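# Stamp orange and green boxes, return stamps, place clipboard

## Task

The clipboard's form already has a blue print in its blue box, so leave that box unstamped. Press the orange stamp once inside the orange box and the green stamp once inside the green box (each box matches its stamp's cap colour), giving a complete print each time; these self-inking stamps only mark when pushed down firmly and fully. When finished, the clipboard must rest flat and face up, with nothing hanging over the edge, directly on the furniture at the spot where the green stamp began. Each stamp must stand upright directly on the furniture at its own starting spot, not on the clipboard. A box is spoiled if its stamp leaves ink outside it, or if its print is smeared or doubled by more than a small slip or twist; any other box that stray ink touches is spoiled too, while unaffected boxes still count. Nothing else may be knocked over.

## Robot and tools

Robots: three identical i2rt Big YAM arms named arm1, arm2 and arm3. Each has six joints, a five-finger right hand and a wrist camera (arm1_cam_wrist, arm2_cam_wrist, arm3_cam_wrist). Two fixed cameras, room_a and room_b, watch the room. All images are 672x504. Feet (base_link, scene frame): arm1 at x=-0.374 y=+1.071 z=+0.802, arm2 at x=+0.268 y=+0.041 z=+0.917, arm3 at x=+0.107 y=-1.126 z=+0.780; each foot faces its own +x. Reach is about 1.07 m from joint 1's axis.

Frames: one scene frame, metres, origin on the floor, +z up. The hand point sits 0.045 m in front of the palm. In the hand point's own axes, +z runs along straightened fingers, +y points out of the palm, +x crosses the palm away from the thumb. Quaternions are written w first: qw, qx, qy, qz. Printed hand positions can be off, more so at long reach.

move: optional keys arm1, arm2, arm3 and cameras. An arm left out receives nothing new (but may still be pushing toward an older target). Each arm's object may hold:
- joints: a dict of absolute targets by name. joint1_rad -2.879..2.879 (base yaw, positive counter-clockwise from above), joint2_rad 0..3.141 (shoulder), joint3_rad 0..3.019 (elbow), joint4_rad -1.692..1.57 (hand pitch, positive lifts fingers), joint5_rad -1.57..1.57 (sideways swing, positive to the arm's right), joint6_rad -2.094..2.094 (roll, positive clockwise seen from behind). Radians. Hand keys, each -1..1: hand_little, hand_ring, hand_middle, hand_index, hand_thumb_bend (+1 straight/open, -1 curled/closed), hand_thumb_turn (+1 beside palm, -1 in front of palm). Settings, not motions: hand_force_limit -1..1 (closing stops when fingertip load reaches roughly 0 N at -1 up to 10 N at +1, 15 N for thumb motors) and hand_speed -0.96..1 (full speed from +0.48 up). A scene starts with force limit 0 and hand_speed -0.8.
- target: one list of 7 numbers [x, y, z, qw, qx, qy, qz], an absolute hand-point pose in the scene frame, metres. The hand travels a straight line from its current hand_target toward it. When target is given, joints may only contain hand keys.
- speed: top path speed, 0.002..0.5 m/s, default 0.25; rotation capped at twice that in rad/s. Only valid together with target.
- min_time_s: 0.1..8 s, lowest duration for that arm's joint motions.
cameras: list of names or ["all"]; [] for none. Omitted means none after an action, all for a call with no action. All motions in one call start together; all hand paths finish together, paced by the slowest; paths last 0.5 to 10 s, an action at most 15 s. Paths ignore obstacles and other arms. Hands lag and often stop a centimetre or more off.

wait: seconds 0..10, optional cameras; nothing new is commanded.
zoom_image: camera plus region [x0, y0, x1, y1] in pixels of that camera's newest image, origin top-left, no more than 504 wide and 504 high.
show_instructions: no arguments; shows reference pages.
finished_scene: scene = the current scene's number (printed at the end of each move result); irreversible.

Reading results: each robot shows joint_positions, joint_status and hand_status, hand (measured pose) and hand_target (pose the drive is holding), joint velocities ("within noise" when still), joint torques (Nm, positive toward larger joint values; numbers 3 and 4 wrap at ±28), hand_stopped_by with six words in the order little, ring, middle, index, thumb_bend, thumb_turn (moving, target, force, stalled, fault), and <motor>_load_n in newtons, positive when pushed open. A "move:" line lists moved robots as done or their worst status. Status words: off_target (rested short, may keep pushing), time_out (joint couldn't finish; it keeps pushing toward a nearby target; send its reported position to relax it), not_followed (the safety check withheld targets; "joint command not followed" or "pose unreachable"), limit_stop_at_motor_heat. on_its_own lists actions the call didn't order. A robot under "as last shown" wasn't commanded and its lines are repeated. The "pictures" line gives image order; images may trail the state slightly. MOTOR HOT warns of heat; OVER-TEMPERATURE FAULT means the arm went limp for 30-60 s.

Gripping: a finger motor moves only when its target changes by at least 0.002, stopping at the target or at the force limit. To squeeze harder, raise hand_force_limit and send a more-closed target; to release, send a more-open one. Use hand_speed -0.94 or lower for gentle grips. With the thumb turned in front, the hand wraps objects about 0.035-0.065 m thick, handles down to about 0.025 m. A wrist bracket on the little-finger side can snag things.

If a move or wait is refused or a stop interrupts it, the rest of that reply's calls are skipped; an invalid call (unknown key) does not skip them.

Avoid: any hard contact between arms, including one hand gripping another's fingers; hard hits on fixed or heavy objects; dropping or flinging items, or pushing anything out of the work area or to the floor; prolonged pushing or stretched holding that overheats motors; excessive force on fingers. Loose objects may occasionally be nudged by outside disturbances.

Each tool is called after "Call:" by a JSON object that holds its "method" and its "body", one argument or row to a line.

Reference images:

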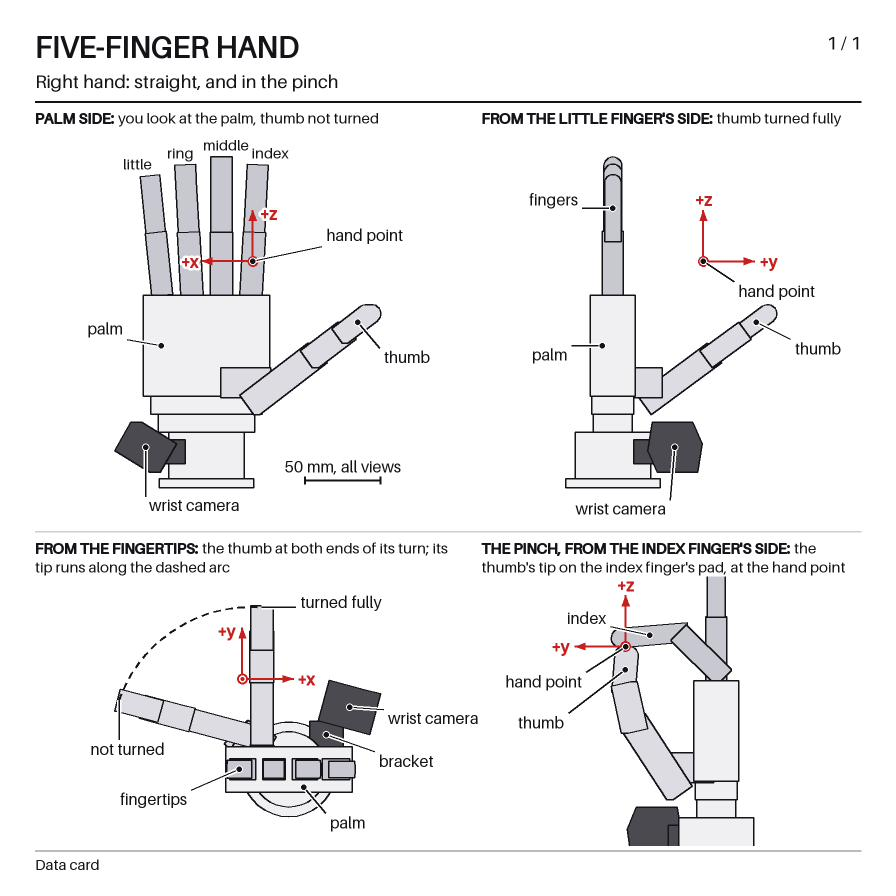

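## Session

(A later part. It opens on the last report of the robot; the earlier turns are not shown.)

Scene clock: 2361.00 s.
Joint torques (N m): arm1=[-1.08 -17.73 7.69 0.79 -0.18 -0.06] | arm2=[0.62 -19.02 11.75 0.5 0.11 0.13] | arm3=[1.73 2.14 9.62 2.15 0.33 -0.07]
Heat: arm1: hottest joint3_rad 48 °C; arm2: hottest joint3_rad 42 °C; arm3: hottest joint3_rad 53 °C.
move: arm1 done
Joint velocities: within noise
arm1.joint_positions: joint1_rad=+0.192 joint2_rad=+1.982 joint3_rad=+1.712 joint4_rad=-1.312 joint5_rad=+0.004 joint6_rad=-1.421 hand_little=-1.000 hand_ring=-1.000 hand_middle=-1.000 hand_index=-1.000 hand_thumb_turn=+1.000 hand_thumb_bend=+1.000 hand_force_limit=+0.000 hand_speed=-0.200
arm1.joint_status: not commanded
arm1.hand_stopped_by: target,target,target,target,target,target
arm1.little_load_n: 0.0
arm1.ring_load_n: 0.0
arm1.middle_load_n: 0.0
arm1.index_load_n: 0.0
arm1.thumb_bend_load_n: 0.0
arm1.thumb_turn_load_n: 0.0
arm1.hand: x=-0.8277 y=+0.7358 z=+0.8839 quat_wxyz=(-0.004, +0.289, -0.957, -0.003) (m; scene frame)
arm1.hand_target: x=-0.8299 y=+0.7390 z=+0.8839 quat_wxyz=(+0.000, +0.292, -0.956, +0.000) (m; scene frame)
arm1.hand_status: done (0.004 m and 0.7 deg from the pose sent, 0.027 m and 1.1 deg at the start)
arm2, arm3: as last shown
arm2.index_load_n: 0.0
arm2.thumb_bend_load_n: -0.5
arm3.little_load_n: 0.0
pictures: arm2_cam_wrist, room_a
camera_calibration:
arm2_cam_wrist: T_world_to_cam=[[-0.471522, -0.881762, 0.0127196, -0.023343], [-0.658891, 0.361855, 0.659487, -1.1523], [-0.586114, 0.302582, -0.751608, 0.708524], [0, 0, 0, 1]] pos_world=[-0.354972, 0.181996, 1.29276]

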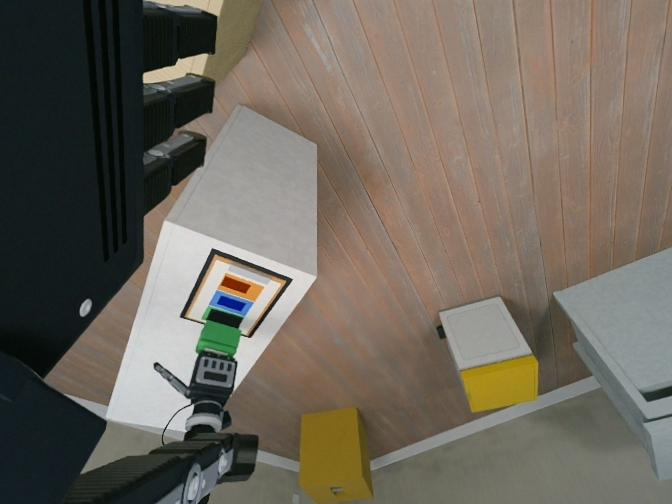

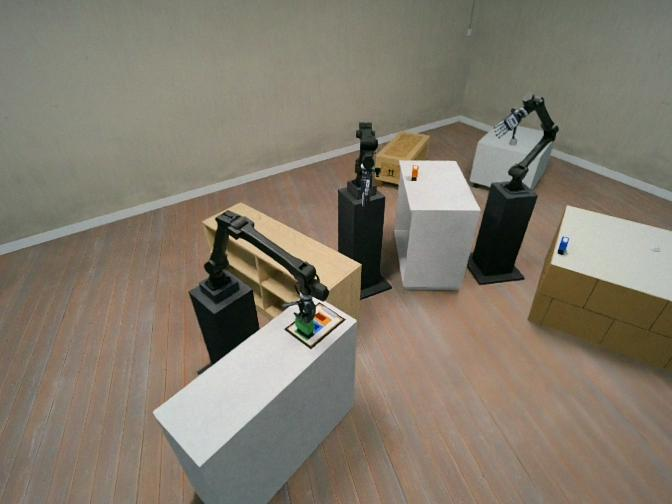

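Call:
{"method": "move", "body": {
  "arm1": {"target": [-0.834, 0.736, 0.868, 0, -0.2924, 0.9563, 0], "speed": 0.04},
  "cameras": ["arm2_cam_wrist", "room_a"]
}}

Call:
{"method": "zoom_image", "body": {
  "camera": "room_a",
  "region": [286, 296, 326, 340]
}}

Call:
{"method": "zoom_image", "body": {
  "camera": "arm2_cam_wrist",
  "region": [160, 290, 260, 400]
}}

Scene clock: 2387.53 s.
Joint torques (N m): arm1=[-1.73 -16.32 7.77 0.98 -0.2 -0.09] | arm2=[0.62 -19.08 11.74 0.51 0.11 0.13] | arm3=[1.61 2.14 9.63 2.15 0.33 -0.07]
Heat: arm1: hottest joint3_rad 48 °C; arm2: hottest joint3_rad 42 °C; arm3: hottest joint3_rad 53 °C.
move: arm1 off_target
Joint velocities: within noise
arm1.joint_positions: joint1_rad=+0.192 joint2_rad=+1.982 joint3_rad=+1.709 joint4_rad=-1.288 joint5_rad=+0.004 joint6_rad=-1.421 hand_little=-1.000 hand_ring=-1.000 hand_middle=-1.000 hand_index=-1.000 hand_thumb_turn=+1.000 hand_thumb_bend=+1.000 hand_force_limit=+0.000 hand_speed=-0.200
arm1.joint_status: not commanded
arm1.hand_stopped_by: target,target,target,target,target,target
arm1.little_load_n: -1.0
arm1.ring_load_n: 0.0
arm1.middle_load_n: 0.0
arm1.index_load_n: 0.0
arm1.thumb_bend_load_n: 0.0
arm1.thumb_turn_load_n: 0.5
arm1.hand: x=-0.8319 y=+0.7320 z=+0.8821 quat_wxyz=(+0.006, +0.289, -0.957, +0.002) (m; scene frame)
arm1.hand_target: x=-0.8336 y=+0.7361 z=+0.8681 quat_wxyz=(+0.000, +0.292, -0.956, +0.000) (m; scene frame)
arm1.hand_status: off_target (0.015 m and 0.8 deg from the pose sent, 0.017 m and 0.7 deg at the start)
arm2, arm3: as last shown
arm2.thumb_bend_load_n: 0.0
pictures: arm2_cam_wrist, room_a
camera_calibration:
arm2_cam_wrist: T_world_to_cam=[[-0.471522, -0.881762, 0.0127196, -0.023343], [-0.658891, 0.361855, 0.659487, -1.1523], [-0.586114, 0.302582, -0.751608, 0.708524], [0, 0, 0, 1]] pos_world=[-0.354972, 0.181996, 1.29276]

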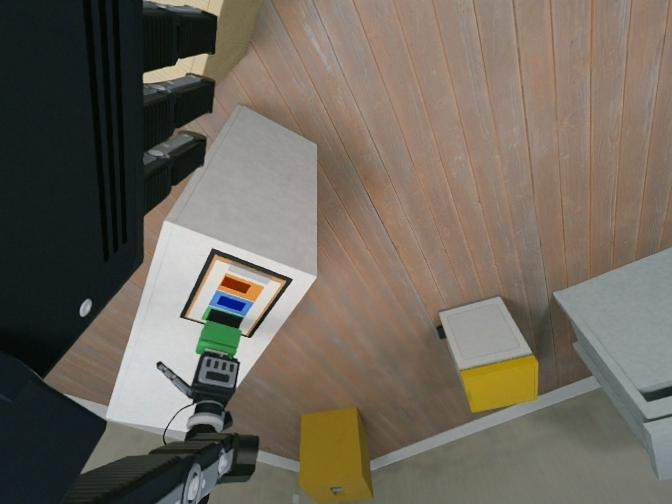

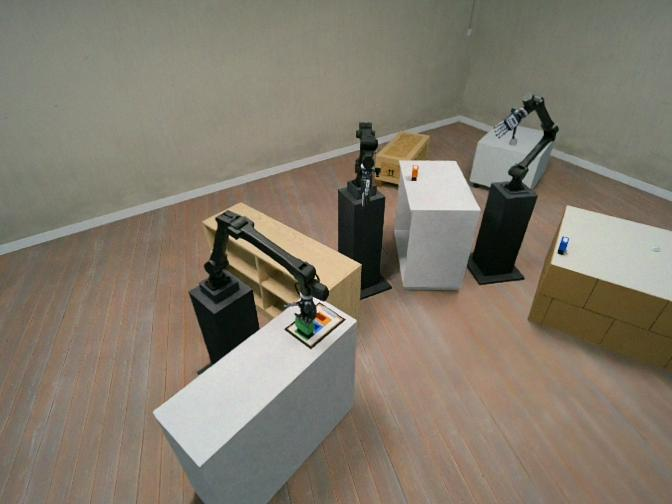

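Scaled by 11.455 from the camera's 672x504 image, which has a finer 960x720 frame.

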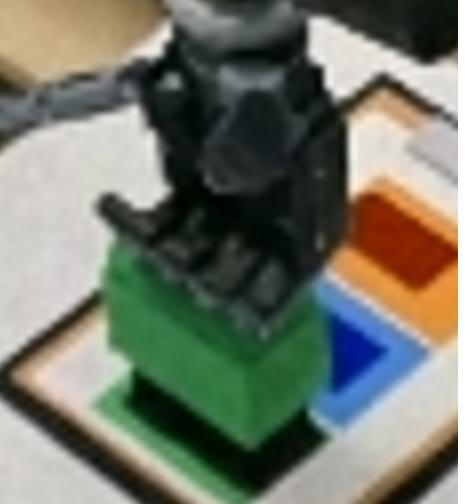

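Scaled by 4.582 from the camera's 672x504 image, which has a finer 960x720 frame.

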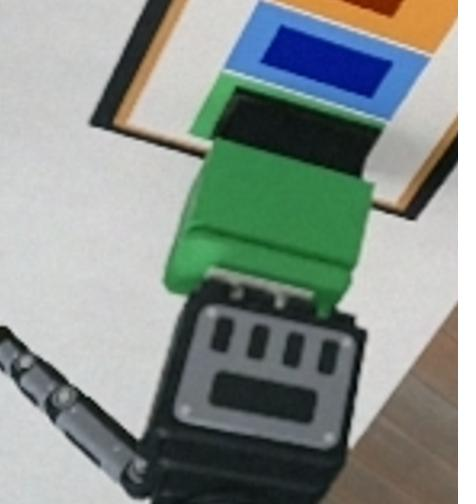

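Call:
{"method": "move", "body": {
  "arm1": {"target": [-0.834, 0.736, 0.848, 0, -0.2924, 0.9563, 0], "speed": 0.1},
  "cameras": ["room_a", "arm2_cam_wrist"]
}}

Call:
{"method": "zoom_image", "body": {
  "camera": "room_a",
  "region": [286, 296, 326, 340]
}}

Call:
{"method": "zoom_image", "body": {
  "camera": "arm2_cam_wrist",
  "region": [160, 290, 260, 400]
}}

Scene clock: 2402.27 s.
Joint torques (N m): arm1=[-1.03 -14.45 6.82 1.58 -0.2 -0.1] | arm2=[0.62 -19.08 11.75 0.51 0.11 0.13] | arm3=[1.73 2.08 9.63 2.14 0.32 -0.07]
Heat: arm1: hottest joint3_rad 48 °C; arm2: hottest joint3_rad 42 °C; arm3: hottest joint3_rad 53 °C.
move: arm1 off_target
Joint velocities: within noise
arm1.joint_positions: joint1_rad=+0.192 joint2_rad=+1.982 joint3_rad=+1.688 joint4_rad=-1.255 joint5_rad=+0.005 joint6_rad=-1.421 hand_little=-1.000 hand_ring=-1.000 hand_middle=-1.000 hand_index=-1.000 hand_thumb_turn=+1.000 hand_thumb_bend=+1.000 hand_force_limit=+0.000 hand_speed=-0.200
arm1.joint_status: not commanded
arm1.hand_stopped_by: target,target,target,target,target,target
arm1.little_load_n: -0.5
arm1.ring_load_n: -0.5
arm1.middle_load_n: 0.0
arm1.index_load_n: 0.0
arm1.thumb_bend_load_n: 0.0
arm1.thumb_turn_load_n: 0.0
arm1.hand: x=-0.8327 y=+0.7317 z=+0.8740 quat_wxyz=(+0.011, +0.289, -0.957, +0.004) (m; scene frame)
arm1.hand_target: x=-0.8332 y=+0.7366 z=+0.8485 quat_wxyz=(+0.000, +0.292, -0.956, +0.000) (m; scene frame)
arm1.hand_status: off_target (0.026 m and 1.4 deg from the pose sent, 0.034 m and 0.8 deg at the start)
arm2, arm3: as last shown
pictures: arm2_cam_wrist, room_a
camera_calibration:
arm2_cam_wrist: T_world_to_cam=[[-0.471522, -0.881762, 0.0127196, -0.023343], [-0.658891, 0.361855, 0.659487, -1.1523], [-0.586114, 0.302582, -0.751608, 0.708524], [0, 0, 0, 1]] pos_world=[-0.354972, 0.181996, 1.29276]

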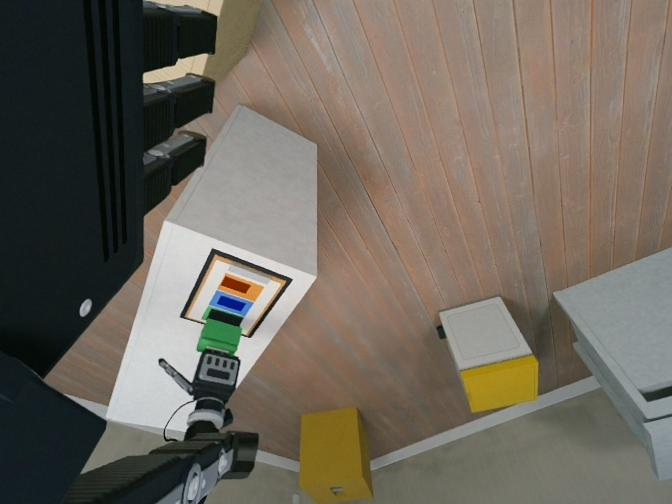

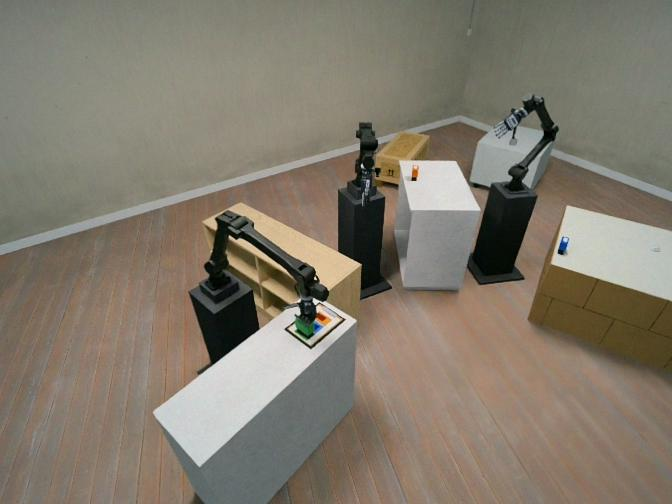

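Scaled by 11.455 from the camera's 672x504 image, which has a finer 960x720 frame.

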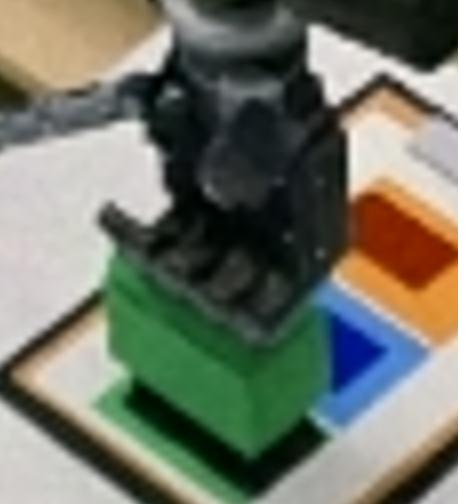

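Scaled by 4.582 from the camera's 672x504 image, which has a finer 960x720 frame.

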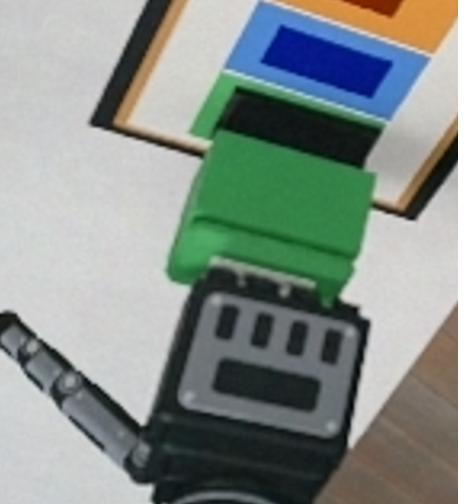

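Call:
{"method": "move", "body": {
  "arm1": {"target": [-0.8345, 0.7365, 0.828, 0, -0.2924, 0.9563, 0], "speed": 0.1},
  "cameras": ["room_a", "arm2_cam_wrist"]
}}

Call:
{"method": "zoom_image", "body": {
  "camera": "room_a",
  "region": [286, 296, 326, 340]
}}

Call:
{"method": "zoom_image", "body": {
  "camera": "arm2_cam_wrist",
  "region": [160, 290, 260, 400]
}}

Scene clock: 2407.67 s.
Joint torques (N m): arm1=[-1.2 -13.16 6.56 1.96 -0.25 -0.08] | arm2=[0.62 -19.02 11.75 0.53 0.11 0.13] | arm3=[1.67 2.08 9.63 2.14 0.33 -0.07]
Heat: arm1: hottest joint3_rad 48 °C; arm2: hottest joint3_rad 42 °C; arm3: hottest joint3_rad 53 °C.
move: arm1 off_target
Joint velocities: within noise
arm1.joint_positions: joint1_rad=+0.192 joint2_rad=+1.982 joint3_rad=+1.664 joint4_rad=-1.217 joint5_rad=+0.006 joint6_rad=-1.421 hand_little=-1.000 hand_ring=-1.000 hand_middle=-1.000 hand_index=-1.000 hand_thumb_turn=+1.000 hand_thumb_bend=+1.000 hand_force_limit=+0.000 hand_speed=-0.200
arm1.joint_status: not commanded
arm1.hand_stopped_by: target,target,target,target,target,target
arm1.little_load_n: 0.0
arm1.ring_load_n: -0.5
arm1.middle_load_n: 0.0
arm1.index_load_n: -1.5
arm1.thumb_bend_load_n: 0.0
arm1.thumb_turn_load_n: 0.0
arm1.hand: x=-0.8335 y=+0.7312 z=+0.8647 quat_wxyz=(+0.018, +0.289, -0.957, +0.007) (m; scene frame)
arm1.hand_target: x=-0.8328 y=+0.7376 z=+0.8292 quat_wxyz=(+0.000, +0.292, -0.956, +0.000) (m; scene frame)
arm1.hand_status: off_target (0.037 m and 2.2 deg from the pose sent, 0.046 m and 1.4 deg at the start)
arm2, arm3: as last shown
pictures: arm2_cam_wrist, room_a
camera_calibration:
arm2_cam_wrist: T_world_to_cam=[[-0.471522, -0.881762, 0.0127196, -0.023343], [-0.658891, 0.361855, 0.659487, -1.1523], [-0.586114, 0.302582, -0.751608, 0.708524], [0, 0, 0, 1]] pos_world=[-0.354972, 0.181996, 1.29276]

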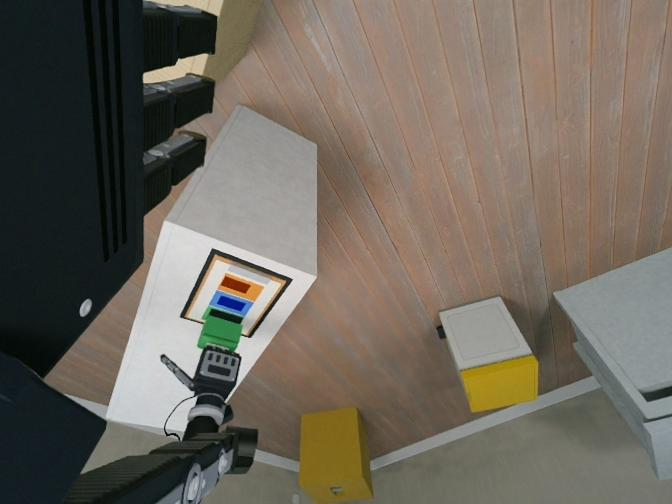

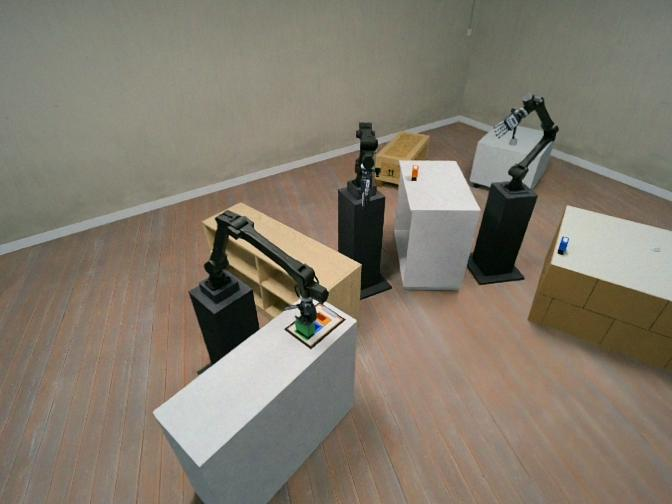

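Scaled by 11.455 from the camera's 672x504 image, which has a finer 960x720 frame.

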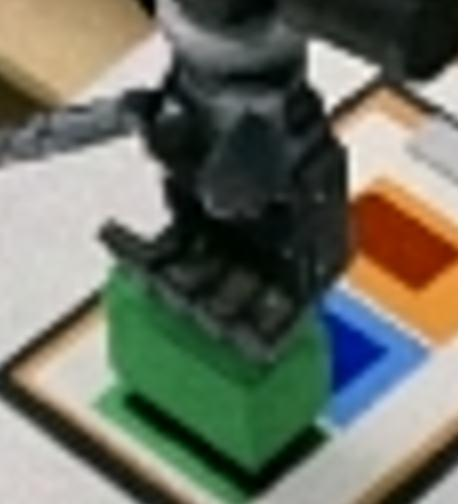

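Scaled by 4.582 from the camera's 672x504 image, which has a finer 960x720 frame.

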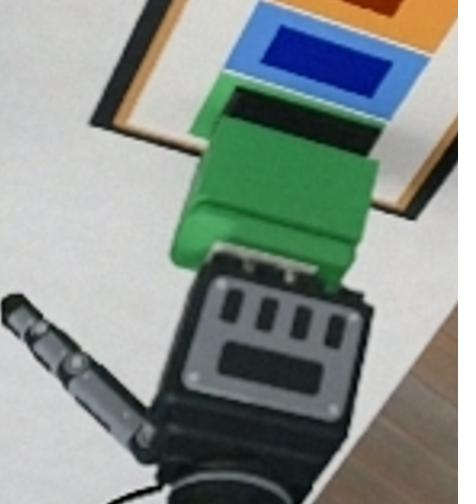

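Call:
{"method": "move", "body": {
  "arm1": {"target": [-0.834, 0.737, 0.808, 0, -0.2924, 0.9563, 0], "speed": 0.1},
  "cameras": ["room_a", "arm2_cam_wrist"]
}}

Call:
{"method": "zoom_image", "body": {
  "camera": "room_a",
  "region": [286, 296, 326, 340]
}}

Call:
{"method": "zoom_image", "body": {
  "camera": "arm2_cam_wrist",
  "region": [160, 290, 260, 400]
}}

Scene clock: 2411.97 s.
Joint torques (N m): arm1=[-0.97 -11.58 6.49 2.14 -0.27 -0.13] | arm2=[0.67 -19.08 11.77 0.49 0.11 0.13] | arm3=[1.61 2.2 9.65 2.15 0.32 -0.06]
Heat: arm1: hottest joint3_rad 48 °C; arm2: hottest joint3_rad 42 °C; arm3: hottest joint3_rad 53 °C.
move: arm1 off_target
Joint velocities: within noise
arm1.joint_positions: joint1_rad=+0.192 joint2_rad=+1.982 joint3_rad=+1.638 joint4_rad=-1.179 joint5_rad=+0.006 joint6_rad=-1.421 hand_little=-1.000 hand_ring=-1.000 hand_middle=-1.000 hand_index=-1.000 hand_thumb_turn=+1.000 hand_thumb_bend=+1.000 hand_force_limit=+0.000 hand_speed=-0.200
arm1.joint_status: not commanded
arm1.hand_stopped_by: target,target,target,target,target,target
arm1.little_load_n: 0.0
arm1.ring_load_n: 0.0
arm1.middle_load_n: 0.0
arm1.index_load_n: -2.5
arm1.thumb_bend_load_n: 0.0
arm1.thumb_turn_load_n: 0.0
arm1.hand: x=-0.8337 y=+0.7311 z=+0.8551 quat_wxyz=(+0.023, +0.289, -0.957, +0.009) (m; scene frame)
arm1.hand_target: x=-0.8315 y=+0.7387 z=+0.8100 quat_wxyz=(+0.000, +0.292, -0.956, +0.000) (m; scene frame)
arm1.hand_status: off_target (0.048 m and 2.9 deg from the pose sent, 0.057 m and 2.2 deg at the start)
arm2, arm3: as last shown
arm3.thumb_turn_load_n: 0.5
pictures: arm2_cam_wrist, room_a
camera_calibration:
arm2_cam_wrist: T_world_to_cam=[[-0.471522, -0.881762, 0.0127196, -0.023343], [-0.658891, 0.361855, 0.659487, -1.1523], [-0.586114, 0.302582, -0.751608, 0.708524], [0, 0, 0, 1]] pos_world=[-0.354972, 0.181996, 1.29276]

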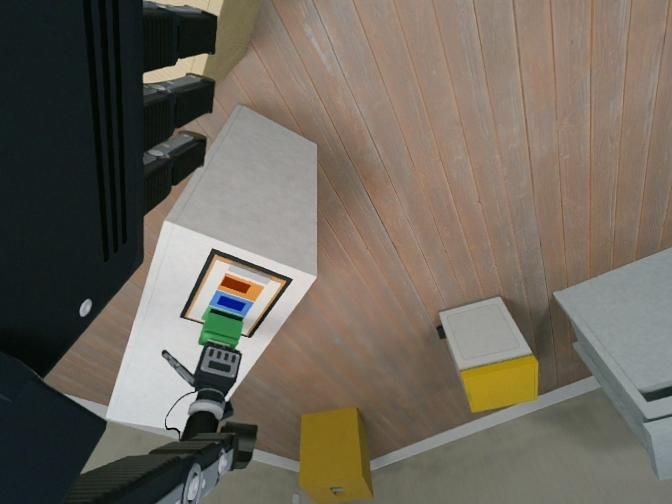

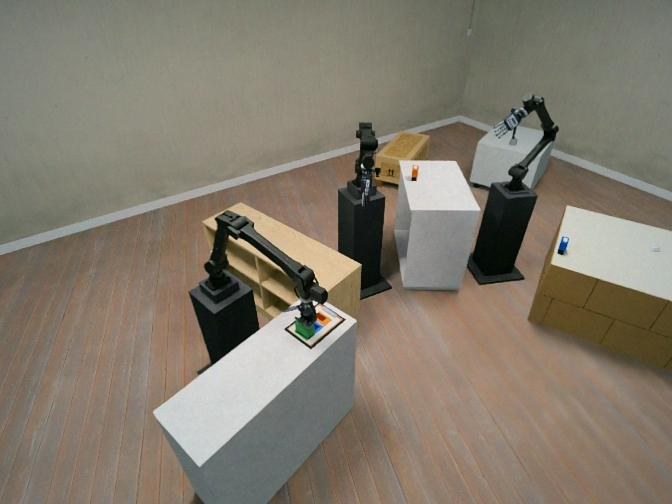

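Scaled by 11.455 from the camera's 672x504 image, which has a finer 960x720 frame.

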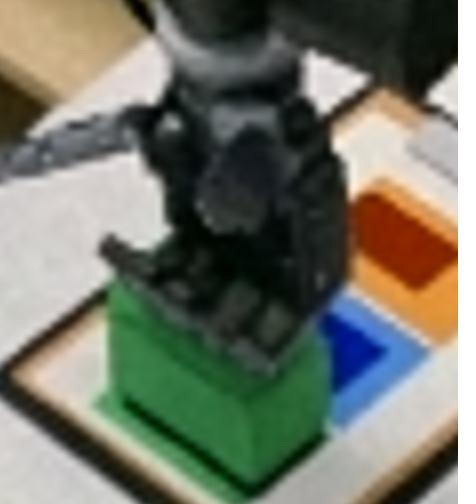

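Scaled by 4.582 from the camera's 672x504 image, which has a finer 960x720 frame.

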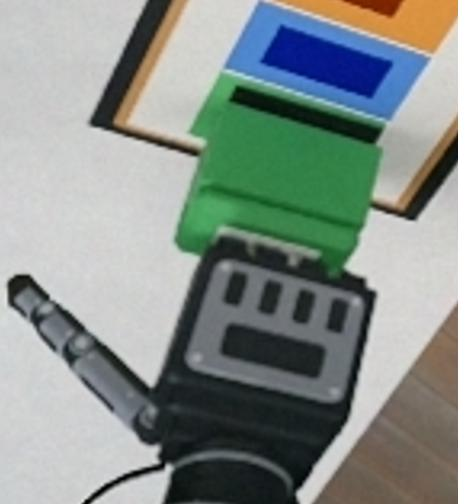

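Call:
{"method": "move", "body": {
  "arm1": {"target": [-0.834, 0.737, 0.790, 0, -0.2924, 0.9563, 0], "speed": 0.1},
  "cameras": ["room_a", "arm2_cam_wrist"]
}}

Call:
{"method": "zoom_image", "body": {
  "camera": "room_a",
  "region": [286, 296, 326, 340]
}}

Call:
{"method": "zoom_image", "body": {
  "camera": "arm2_cam_wrist",
  "region": [160, 290, 260, 400]
}}

Scene clock: 2415.57 s.
Joint torques (N m): arm1=[-1.44 -10.05 5.52 3.14 -0.36 -0.08] | arm2=[0.67 -19.02 11.77 0.5 0.11 0.13] | arm3=[1.61 2.08 9.63 2.14 0.32 -0.07]
Heat: arm1: hottest joint3_rad 48 °C; arm2: hottest joint3_rad 42 °C; arm3: hottest joint3_rad 53 °C.
move: arm1 off_target
Joint velocities: within noise
arm1.joint_positions: joint1_rad=+0.192 joint2_rad=+1.982 joint3_rad=+1.626 joint4_rad=-1.161 joint5_rad=+0.008 joint6_rad=-1.421 hand_little=-1.000 hand_ring=-1.000 hand_middle=-1.000 hand_index=-1.000 hand_thumb_turn=+1.000 hand_thumb_bend=+1.000 hand_force_limit=+0.000 hand_speed=-0.200
arm1.joint_status: not commanded
arm1.hand_stopped_by: target,target,target,target,target,target
arm1.little_load_n: 0.0
arm1.ring_load_n: 0.0
arm1.middle_load_n: 0.0
arm1.index_load_n: -3.5
arm1.thumb_bend_load_n: 0.0
arm1.thumb_turn_load_n: 0.0
arm1.hand: x=-0.8339 y=+0.7316 z=+0.8505 quat_wxyz=(+0.026, +0.289, -0.957, +0.009) (m; scene frame)
arm1.hand_target: x=-0.8300 y=+0.7399 z=+0.7934 quat_wxyz=(+0.000, +0.292, -0.956, +0.000) (m; scene frame)
arm1.hand_status: off_target (0.061 m and 3.2 deg from the pose sent, 0.066 m and 2.9 deg at the start)
arm2, arm3: as last shown
arm3.thumb_turn_load_n: 0.0
pictures: arm2_cam_wrist, room_a
camera_calibration:
arm2_cam_wrist: T_world_to_cam=[[-0.471522, -0.881762, 0.0127196, -0.023343], [-0.658891, 0.361855, 0.659487, -1.1523], [-0.586114, 0.302582, -0.751608, 0.708524], [0, 0, 0, 1]] pos_world=[-0.354972, 0.181996, 1.29276]

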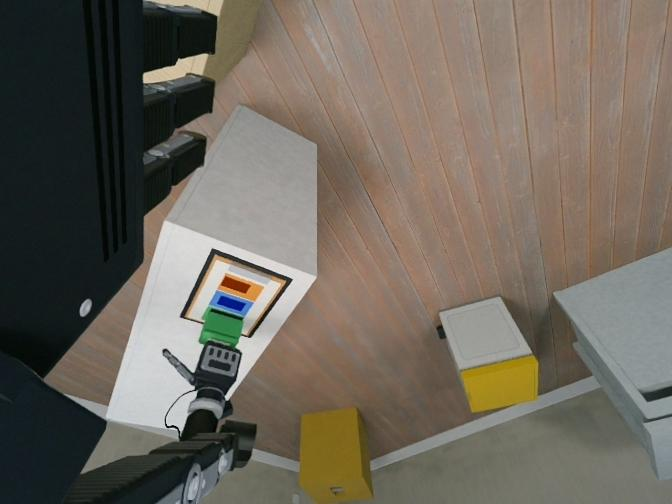

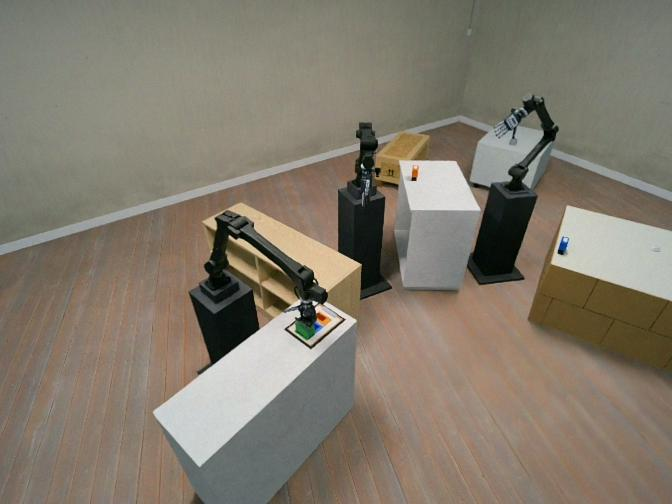

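Scaled by 11.455 from the camera's 672x504 image, which has a finer 960x720 frame.

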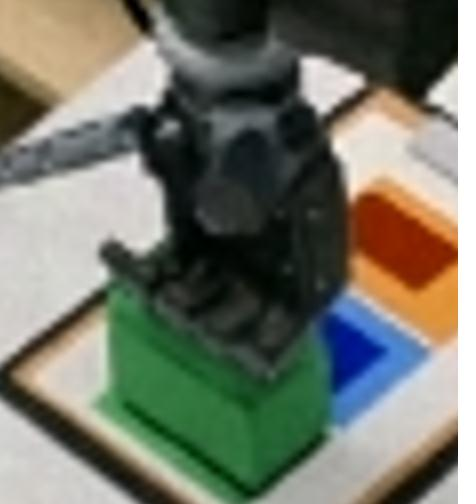

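Scaled by 4.582 from the camera's 672x504 image, which has a finer 960x720 frame.

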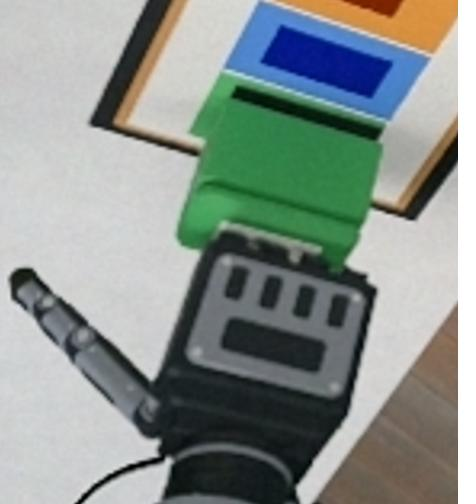

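Call:
{"method": "move", "body": {
  "arm1": {"target": [-0.834, 0.737, 0.778, 0, -0.2924, 0.9563, 0], "speed": 0.1},
  "cameras": ["room_a", "arm2_cam_wrist"]
}}

Call:
{"method": "zoom_image", "body": {
  "camera": "room_a",
  "region": [286, 296, 326, 340]
}}

Call:
{"method": "zoom_image", "body": {
  "camera": "arm2_cam_wrist",
  "region": [160, 290, 260, 400]
}}

Scene clock: 2421.93 s.
Joint torques (N m): arm1=[-0.67 -9.7 5.14 3.48 -0.41 -0.09] | arm2=[0.62 -19.14 11.77 0.51 0.11 0.13] | arm3=[1.67 2.14 9.61 2.15 0.32 -0.06]
Heat: arm1: hottest joint3_rad 48 °C; arm2: hottest joint3_rad 42 °C; arm3: hottest joint3_rad 53 °C.
move: arm1 off_target
Joint velocities: within noise
arm1.joint_positions: joint1_rad=+0.192 joint2_rad=+1.975 joint3_rad=+1.613 joint4_rad=-1.145 joint5_rad=+0.010 joint6_rad=-1.421 hand_little=-1.000 hand_ring=-1.000 hand_middle=-1.000 hand_index=-1.000 hand_thumb_turn=+1.000 hand_thumb_bend=+1.000 hand_force_limit=+0.000 hand_speed=-0.200
arm1.joint_status: not commanded
arm1.hand_stopped_by: target,target,target,target,target,target
arm1.little_load_n: 0.0
arm1.ring_load_n: 0.0
arm1.middle_load_n: 0.0
arm1.index_load_n: -4.5
arm1.thumb_bend_load_n: 0.0
arm1.thumb_turn_load_n: 0.0
arm1.hand: x=-0.8338 y=+0.7320 z=+0.8497 quat_wxyz=(+0.031, +0.289, -0.957, +0.011) (m; scene frame)
arm1.hand_target: x=-0.8284 y=+0.7411 z=+0.7830 quat_wxyz=(-0.001, +0.292, -0.956, +0.000) (m; scene frame)
arm1.hand_status: off_target (0.072 m and 3.8 deg from the pose sent, 0.073 m and 3.2 deg at the start)
arm2, arm3: as last shown
arm2.little_load_n: -0.5
arm2.middle_load_n: 0.5
pictures: arm2_cam_wrist, room_a
camera_calibration:
arm2_cam_wrist: T_world_to_cam=[[-0.471522, -0.881762, 0.0127196, -0.023343], [-0.658891, 0.361855, 0.659487, -1.1523], [-0.586114, 0.302582, -0.751608, 0.708524], [0, 0, 0, 1]] pos_world=[-0.354972, 0.181996, 1.29276]

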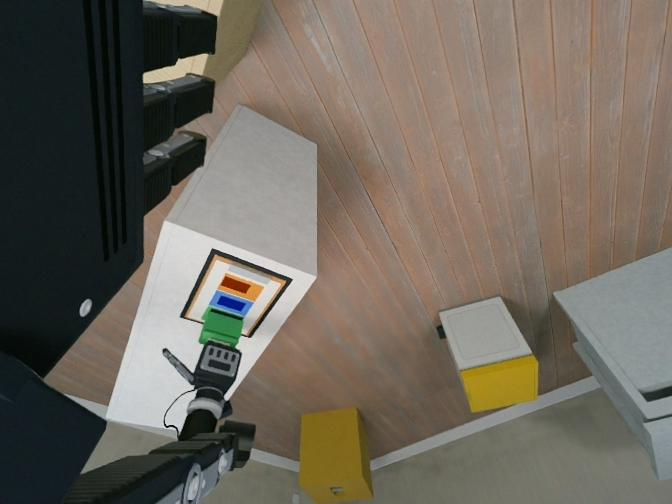

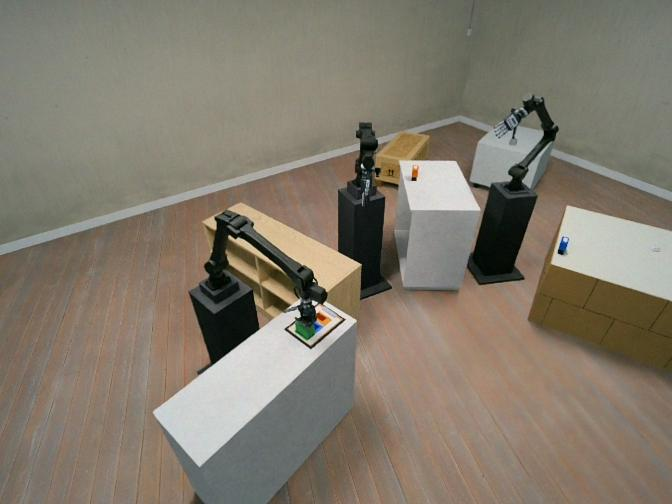

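Scaled by 11.455 from the camera's 672x504 image, which has a finer 960x720 frame.

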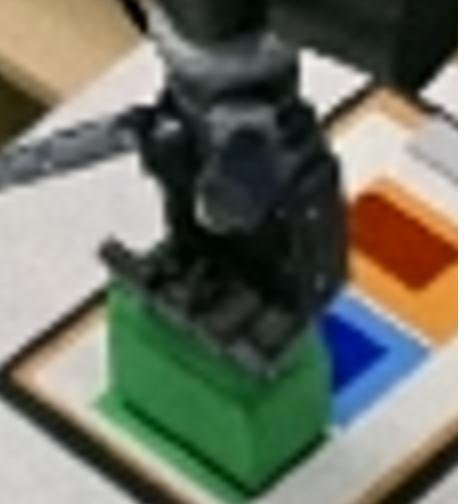

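Scaled by 4.582 from the camera's 672x504 image, which has a finer 960x720 frame.

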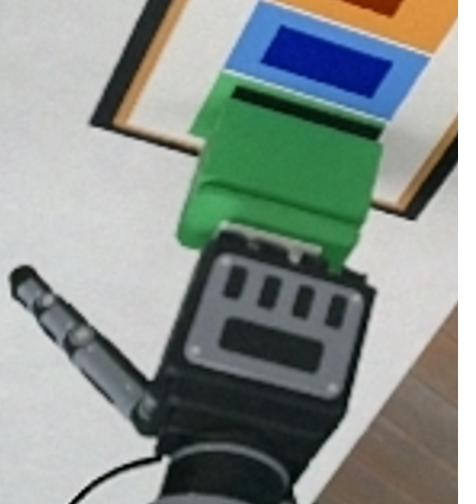

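Call:
{"method": "move", "body": {
  "arm1": {"target": [-0.834, 0.737, 0.86, 0, -0.2924, 0.9563, 0], "speed": 0.1},
  "cameras": []
}}

Call:
{"method": "move", "body": {
  "arm1": {"target": [-0.834, 0.735, 0.93, 0, -0.2924, 0.9563, 0], "speed": 0.12},
  "cameras": ["room_a", "arm2_cam_wrist"]
}}

Call:
{"method": "zoom_image", "body": {
  "camera": "room_a",
  "region": [286, 296, 326, 340]
}}

Call:
{"method": "zoom_image", "body": {
  "camera": "arm2_cam_wrist",
  "region": [160, 290, 260, 400]
}}

Scene clock: 2428.40 s.
Joint torques (N m): arm1=[-1.32 -14.68 9.57 -0.51 -0.37 -0.1] | arm2=[0.67 -19.08 11.77 0.51 0.11 0.13] | arm3=[1.61 2.14 9.63 2.14 0.32 -0.06]
Heat: arm1: hottest joint3_rad 47 °C; arm2: hottest joint3_rad 42 °C; arm3: hottest joint3_rad 53 °C.
move: arm1 off_target
Joint velocities: within noise
arm1.joint_positions: joint1_rad=+0.192 joint2_rad=+1.970 joint3_rad=+1.670 joint4_rad=-1.232 joint5_rad=+0.008 joint6_rad=-1.426 hand_little=-1.000 hand_ring=-1.000 hand_middle=-1.000 hand_index=-1.000 hand_thumb_turn=+1.000 hand_thumb_bend=+1.000 hand_force_limit=+0.000 hand_speed=-0.200
arm1.joint_status: not commanded
arm1.hand_stopped_by: target,target,target,target,target,target
arm1.little_load_n: 0.0
arm1.ring_load_n: -0.5
arm1.middle_load_n: 0.0
arm1.index_load_n: -1.0
arm1.thumb_bend_load_n: 0.0
arm1.thumb_turn_load_n: 0.0
arm1.hand: x=-0.8335 y=+0.7323 z=+0.8738 quat_wxyz=(+0.019, +0.291, -0.956, +0.006) (m; scene frame)
arm1.hand_target: x=-0.8337 y=+0.7370 z=+0.8602 quat_wxyz=(+0.000, +0.292, -0.956, +0.000) (m; scene frame)
arm1.hand_status: off_target (0.015 m and 2.3 deg from the pose sent, 0.011 m and 3.8 deg at the start)
arm2.joint_positions: joint1_rad=-0.491 joint2_rad=+1.993 joint3_rad=+2.251 joint4_rad=-1.672 joint5_rad=+0.007 joint6_rad=+2.038 hand_little=+1.000 hand_ring=+1.000 hand_middle=+1.000 hand_index=+1.000 hand_thumb_turn=+1.000 hand_thumb_bend=+1.000 hand_force_limit=+0.000 hand_speed=+0.000
arm2.joint_status: not commanded
arm2.hand_stopped_by: target,target,target,target,target,target
arm2.little_load_n: 0.0
arm2.ring_load_n: 0.0
arm2.middle_load_n: 0.0
arm2.index_load_n: 0.0
arm2.thumb_bend_load_n: 0.0
arm2.thumb_turn_load_n: 0.0
arm2.hand: x=-0.4156 y=+0.2177 z=+1.2041 quat_wxyz=(+0.000, -0.923, +0.377, +0.077) (m; scene frame)
arm2.hand_target: x=-0.4174 y=+0.2255 z=+1.2222 quat_wxyz=(-0.001, -0.918, +0.386, +0.093) (m; scene frame)
arm2.hand_status: not commanded
arm3.joint_positions: joint1_rad=-1.135 joint2_rad=+0.623 joint3_rad=+1.325 joint4_rad=-1.315 joint5_rad=+0.235 joint6_rad=-0.972 hand_little=+1.000 hand_ring=+1.000 hand_middle=+1.000 hand_index=+1.000 hand_thumb_turn=+1.000 hand_thumb_bend=+1.000 hand_force_limit=+0.000 hand_speed=-0.800
arm3.joint_status: not commanded
arm3.hand_stopped_by: target,target,target,target,target,target
arm3.little_load_n: 0.0
arm3.ring_load_n: 0.0
arm3.middle_load_n: 0.0
arm3.index_load_n: 0.0
arm3.thumb_bend_load_n: 0.0
arm3.thumb_turn_load_n: 0.0
arm3.hand: x=+0.1120 y=-0.8916 z=+1.2368 quat_wxyz=(-0.398, +0.738, +0.486, +0.246) (m; scene frame)
arm3.hand_target: x=+0.1085 y=-0.8916 z=+1.2504 quat_wxyz=(-0.414, +0.730, +0.485, +0.247) (m; scene frame)
arm3.hand_status: not commanded
pictures: none
No camera images: "cameras" was empty.

Scene clock: 2429.73 s.
Joint torques (N m): arm1=[-1.14 -17.49 12.7 -0.21 -0.2 -0.01] | arm2=[0.62 -19.02 11.73 0.5 0.11 0.13] | arm3=[1.61 2.14 9.63 2.14 0.32 -0.06]
Heat: arm1: hottest joint3_rad 48 °C; arm2: hottest joint3_rad 42 °C; arm3: hottest joint3_rad 53 °C.
move: arm1 off_target
Joint velocities: within noise
arm1.joint_positions: joint1_rad=+0.192 joint2_rad=+1.966 joint3_rad=+1.753 joint4_rad=-1.401 joint5_rad=+0.005 joint6_rad=-1.427 hand_little=-1.000 hand_ring=-1.000 hand_middle=-1.000 hand_index=-1.000 hand_thumb_turn=+1.000 hand_thumb_bend=+1.000 hand_force_limit=+0.000 hand_speed=-0.200
arm1.joint_status: not commanded
arm1.hand_stopped_by: target,target,target,target,target,target
arm1.little_load_n: 0.0
arm1.ring_load_n: 0.0
arm1.middle_load_n: 0.0
arm1.index_load_n: 0.0
arm1.thumb_bend_load_n: 0.0
arm1.thumb_turn_load_n: 0.0
arm1.hand: x=-0.8223 y=+0.7420 z=+0.9098 quat_wxyz=(-0.018, +0.292, -0.956, -0.010) (m; scene frame)
arm1.hand_target: x=-0.8334 y=+0.7357 z=+0.9300 quat_wxyz=(+0.000, +0.292, -0.956, +0.000) (m; scene frame)
arm1.hand_status: off_target (0.024 m and 2.4 deg from the pose sent, 0.056 m and 2.3 deg at the start)
arm2, arm3: as last shown
pictures: arm2_cam_wrist, room_a
camera_calibration:
arm2_cam_wrist: T_world_to_cam=[[-0.471522, -0.881762, 0.0127196, -0.023343], [-0.658891, 0.361855, 0.659487, -1.1523], [-0.586114, 0.302582, -0.751608, 0.708524], [0, 0, 0, 1]] pos_world=[-0.354972, 0.181996, 1.29276]

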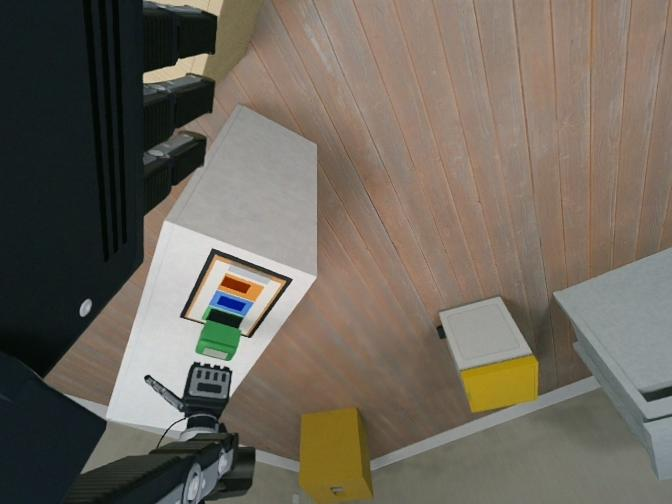

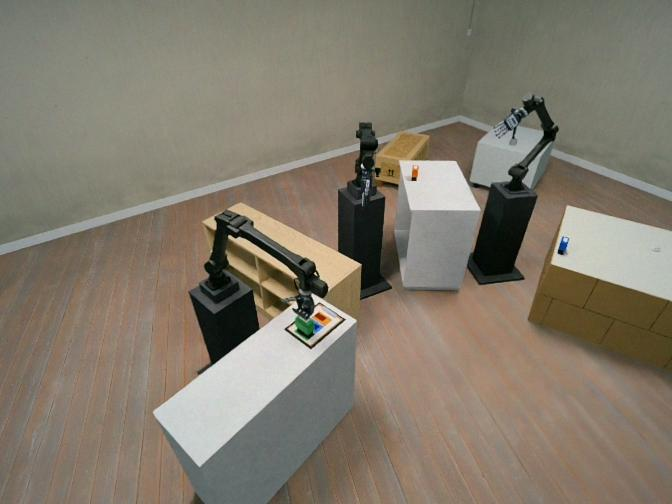

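Scaled by 11.455 from the camera's 672x504 image, which has a finer 960x720 frame.

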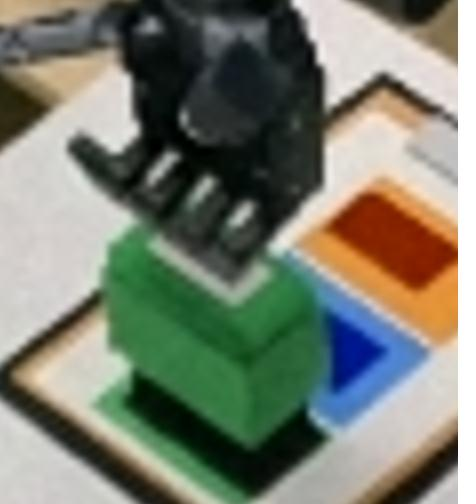

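Scaled by 4.582 from the camera's 672x504 image, which has a finer 960x720 frame.

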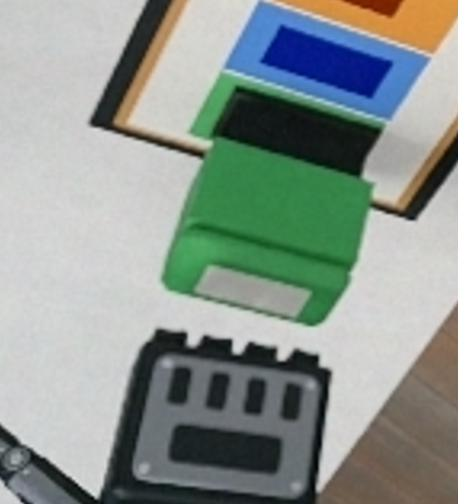

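Call:
{"method": "move", "body": {
  "arm1": {"target": [-0.825, 0.725, 1.02, 0, -0.2924, 0.9563, 0], "speed": 0.2},
  "cameras": []
}}

Call:
{"method": "move", "body": {
  "arm1": {"target": [-0.80, 0.69, 1.03, 0.5852, 0.2187, -0.7626, 0.1678], "speed": 0.3, "joints": {"hand_little": 1, "hand_ring": 1, "hand_middle": 1, "hand_index": 1, "hand_thumb_turn": -1, "hand_speed": 0.2}},
  "cameras": ["arm1_cam_wrist", "room_a"]
}}

Scene clock: 2435.47 s.
Joint torques (N m): arm1=[-0.09 -16.21 13.08 -0.28 -0.22 0.17] | arm2=[0.67 -19.08 11.75 0.51 0.11 0.13] | arm3=[1.67 2.14 9.63 2.15 0.33 -0.06]
Heat: arm1: hottest joint3_rad 49 °C; arm2: hottest joint3_rad 42 °C; arm3: hottest joint3_rad 53 °C.
move: arm1 off_target
Joint velocities: within noise
arm1.joint_positions: joint1_rad=+0.203 joint2_rad=+1.936 joint3_rad=+1.971 joint4_rad=-1.631 joint5_rad=+0.004 joint6_rad=-1.424 hand_little=-1.000 hand_ring=-1.000 hand_middle=-1.000 hand_index=-1.000 hand_thumb_turn=+1.000 hand_thumb_bend=+1.000 hand_force_limit=+0.000 hand_speed=-0.200
arm1.joint_status: not commanded
arm1.hand_stopped_by: target,target,target,target,target,target
arm1.little_load_n: 0.0
arm1.ring_load_n: 0.0
arm1.middle_load_n: 0.0
arm1.index_load_n: 0.0
arm1.thumb_bend_load_n: 0.0
arm1.thumb_turn_load_n: 0.0
arm1.hand: x=-0.8207 y=+0.7351 z=+1.0091 quat_wxyz=(-0.011, +0.295, -0.955, -0.006) (m; scene frame)
arm1.hand_target: x=-0.8245 y=+0.7254 z=+1.0199 quat_wxyz=(+0.000, +0.293, -0.956, +0.000) (m; scene frame)
arm1.hand_status: off_target (0.015 m and 1.4 deg from the pose sent, 0.111 m and 2.4 deg at the start)
arm2, arm3: as last shown
pictures: none
No camera images: "cameras" was empty.

Scene clock: 2438.60 s.
Joint torques (N m): arm1=[-0.26 -8.18 8.68 3.28 -0.04 -0.15] | arm2=[0.67 -18.96 11.74 0.51 0.11 0.13] | arm3=[1.61 2.08 9.65 2.14 0.32 -0.07]
Heat: arm1: hottest joint3_rad 49 °C; arm2: hottest joint3_rad 42 °C; arm3: hottest joint3_rad 53 °C.
move: arm1 done
Joint velocities: within noise
arm1.joint_positions: joint1_rad=+0.400 joint2_rad=+1.362 joint3_rad=+0.863 joint4_rad=+0.206 joint5_rad=+0.378 joint6_rad=-1.453 hand_little=+1.000 hand_ring=+1.000 hand_middle=+1.000 hand_index=+1.000 hand_thumb_turn=-1.000 hand_thumb_bend=+1.000 hand_force_limit=+0.000 hand_speed=+0.200
arm1.joint_status: all done
arm1.hand_stopped_by: target,target,target,target,target,target
arm1.little_load_n: 0.0
arm1.ring_load_n: 0.0
arm1.middle_load_n: 0.0
arm1.index_load_n: 0.0
arm1.thumb_bend_load_n: 0.0
arm1.thumb_turn_load_n: 0.5
arm1.hand: x=-0.8025 y=+0.6922 z=+1.0313 quat_wxyz=(+0.581, +0.213, -0.767, +0.168) (m; scene frame)
arm1.hand_target: x=-0.8000 y=+0.6901 z=+1.0300 quat_wxyz=(+0.585, +0.219, -0.763, +0.168) (m; scene frame)
arm1.hand_status: done (0.004 m and 0.9 deg from the pose sent, 0.054 m and 76.4 deg at the start)
arm2, arm3: as last shown
arm3.thumb_turn_load_n: 0.5
pictures: arm1_cam_wrist, room_a
camera_calibration:
arm1_cam_wrist: T_world_to_cam=[[-0.583924, 0.768107, 0.262764, -1.27031], [0.458824, 0.579282, -0.673731, 0.667422], [-0.669711, -0.272845, -0.690682, 0.479166], [0, 0, 0, 1]] pos_world=[-0.727088, 0.719843, 1.1144]

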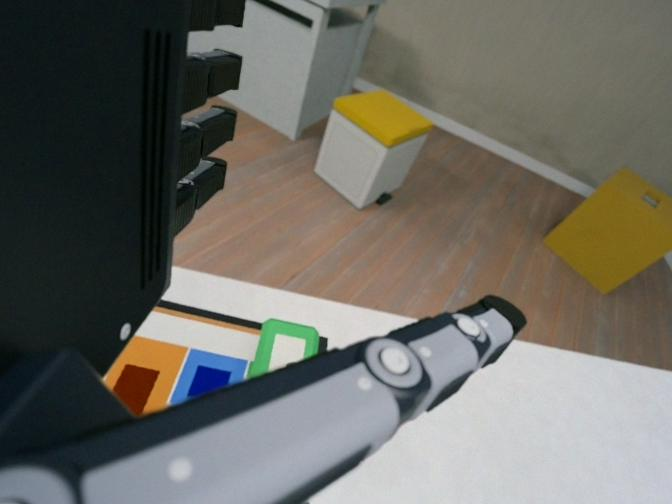

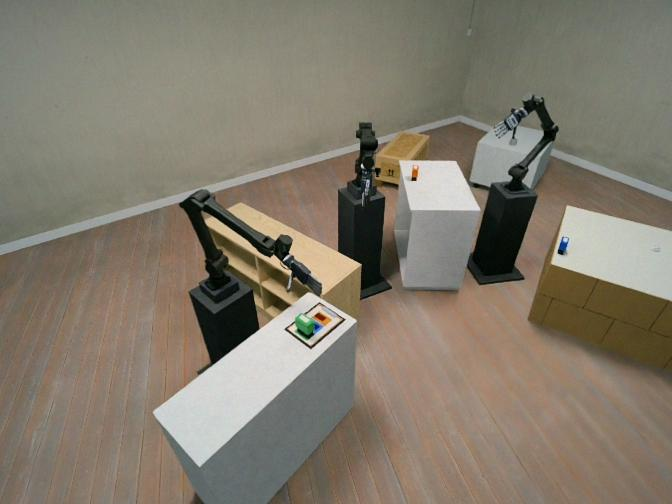

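Call:
{"method": "zoom_image", "body": {
  "camera": "arm1_cam_wrist",
  "region": [200, 290, 360, 410]
}}

Scaled by 3.150 from the camera's 672x504 image, which has a finer 960x720 frame.

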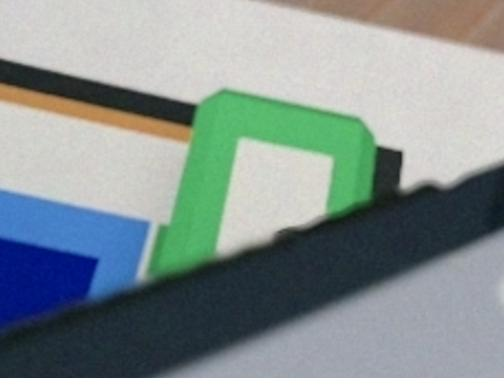

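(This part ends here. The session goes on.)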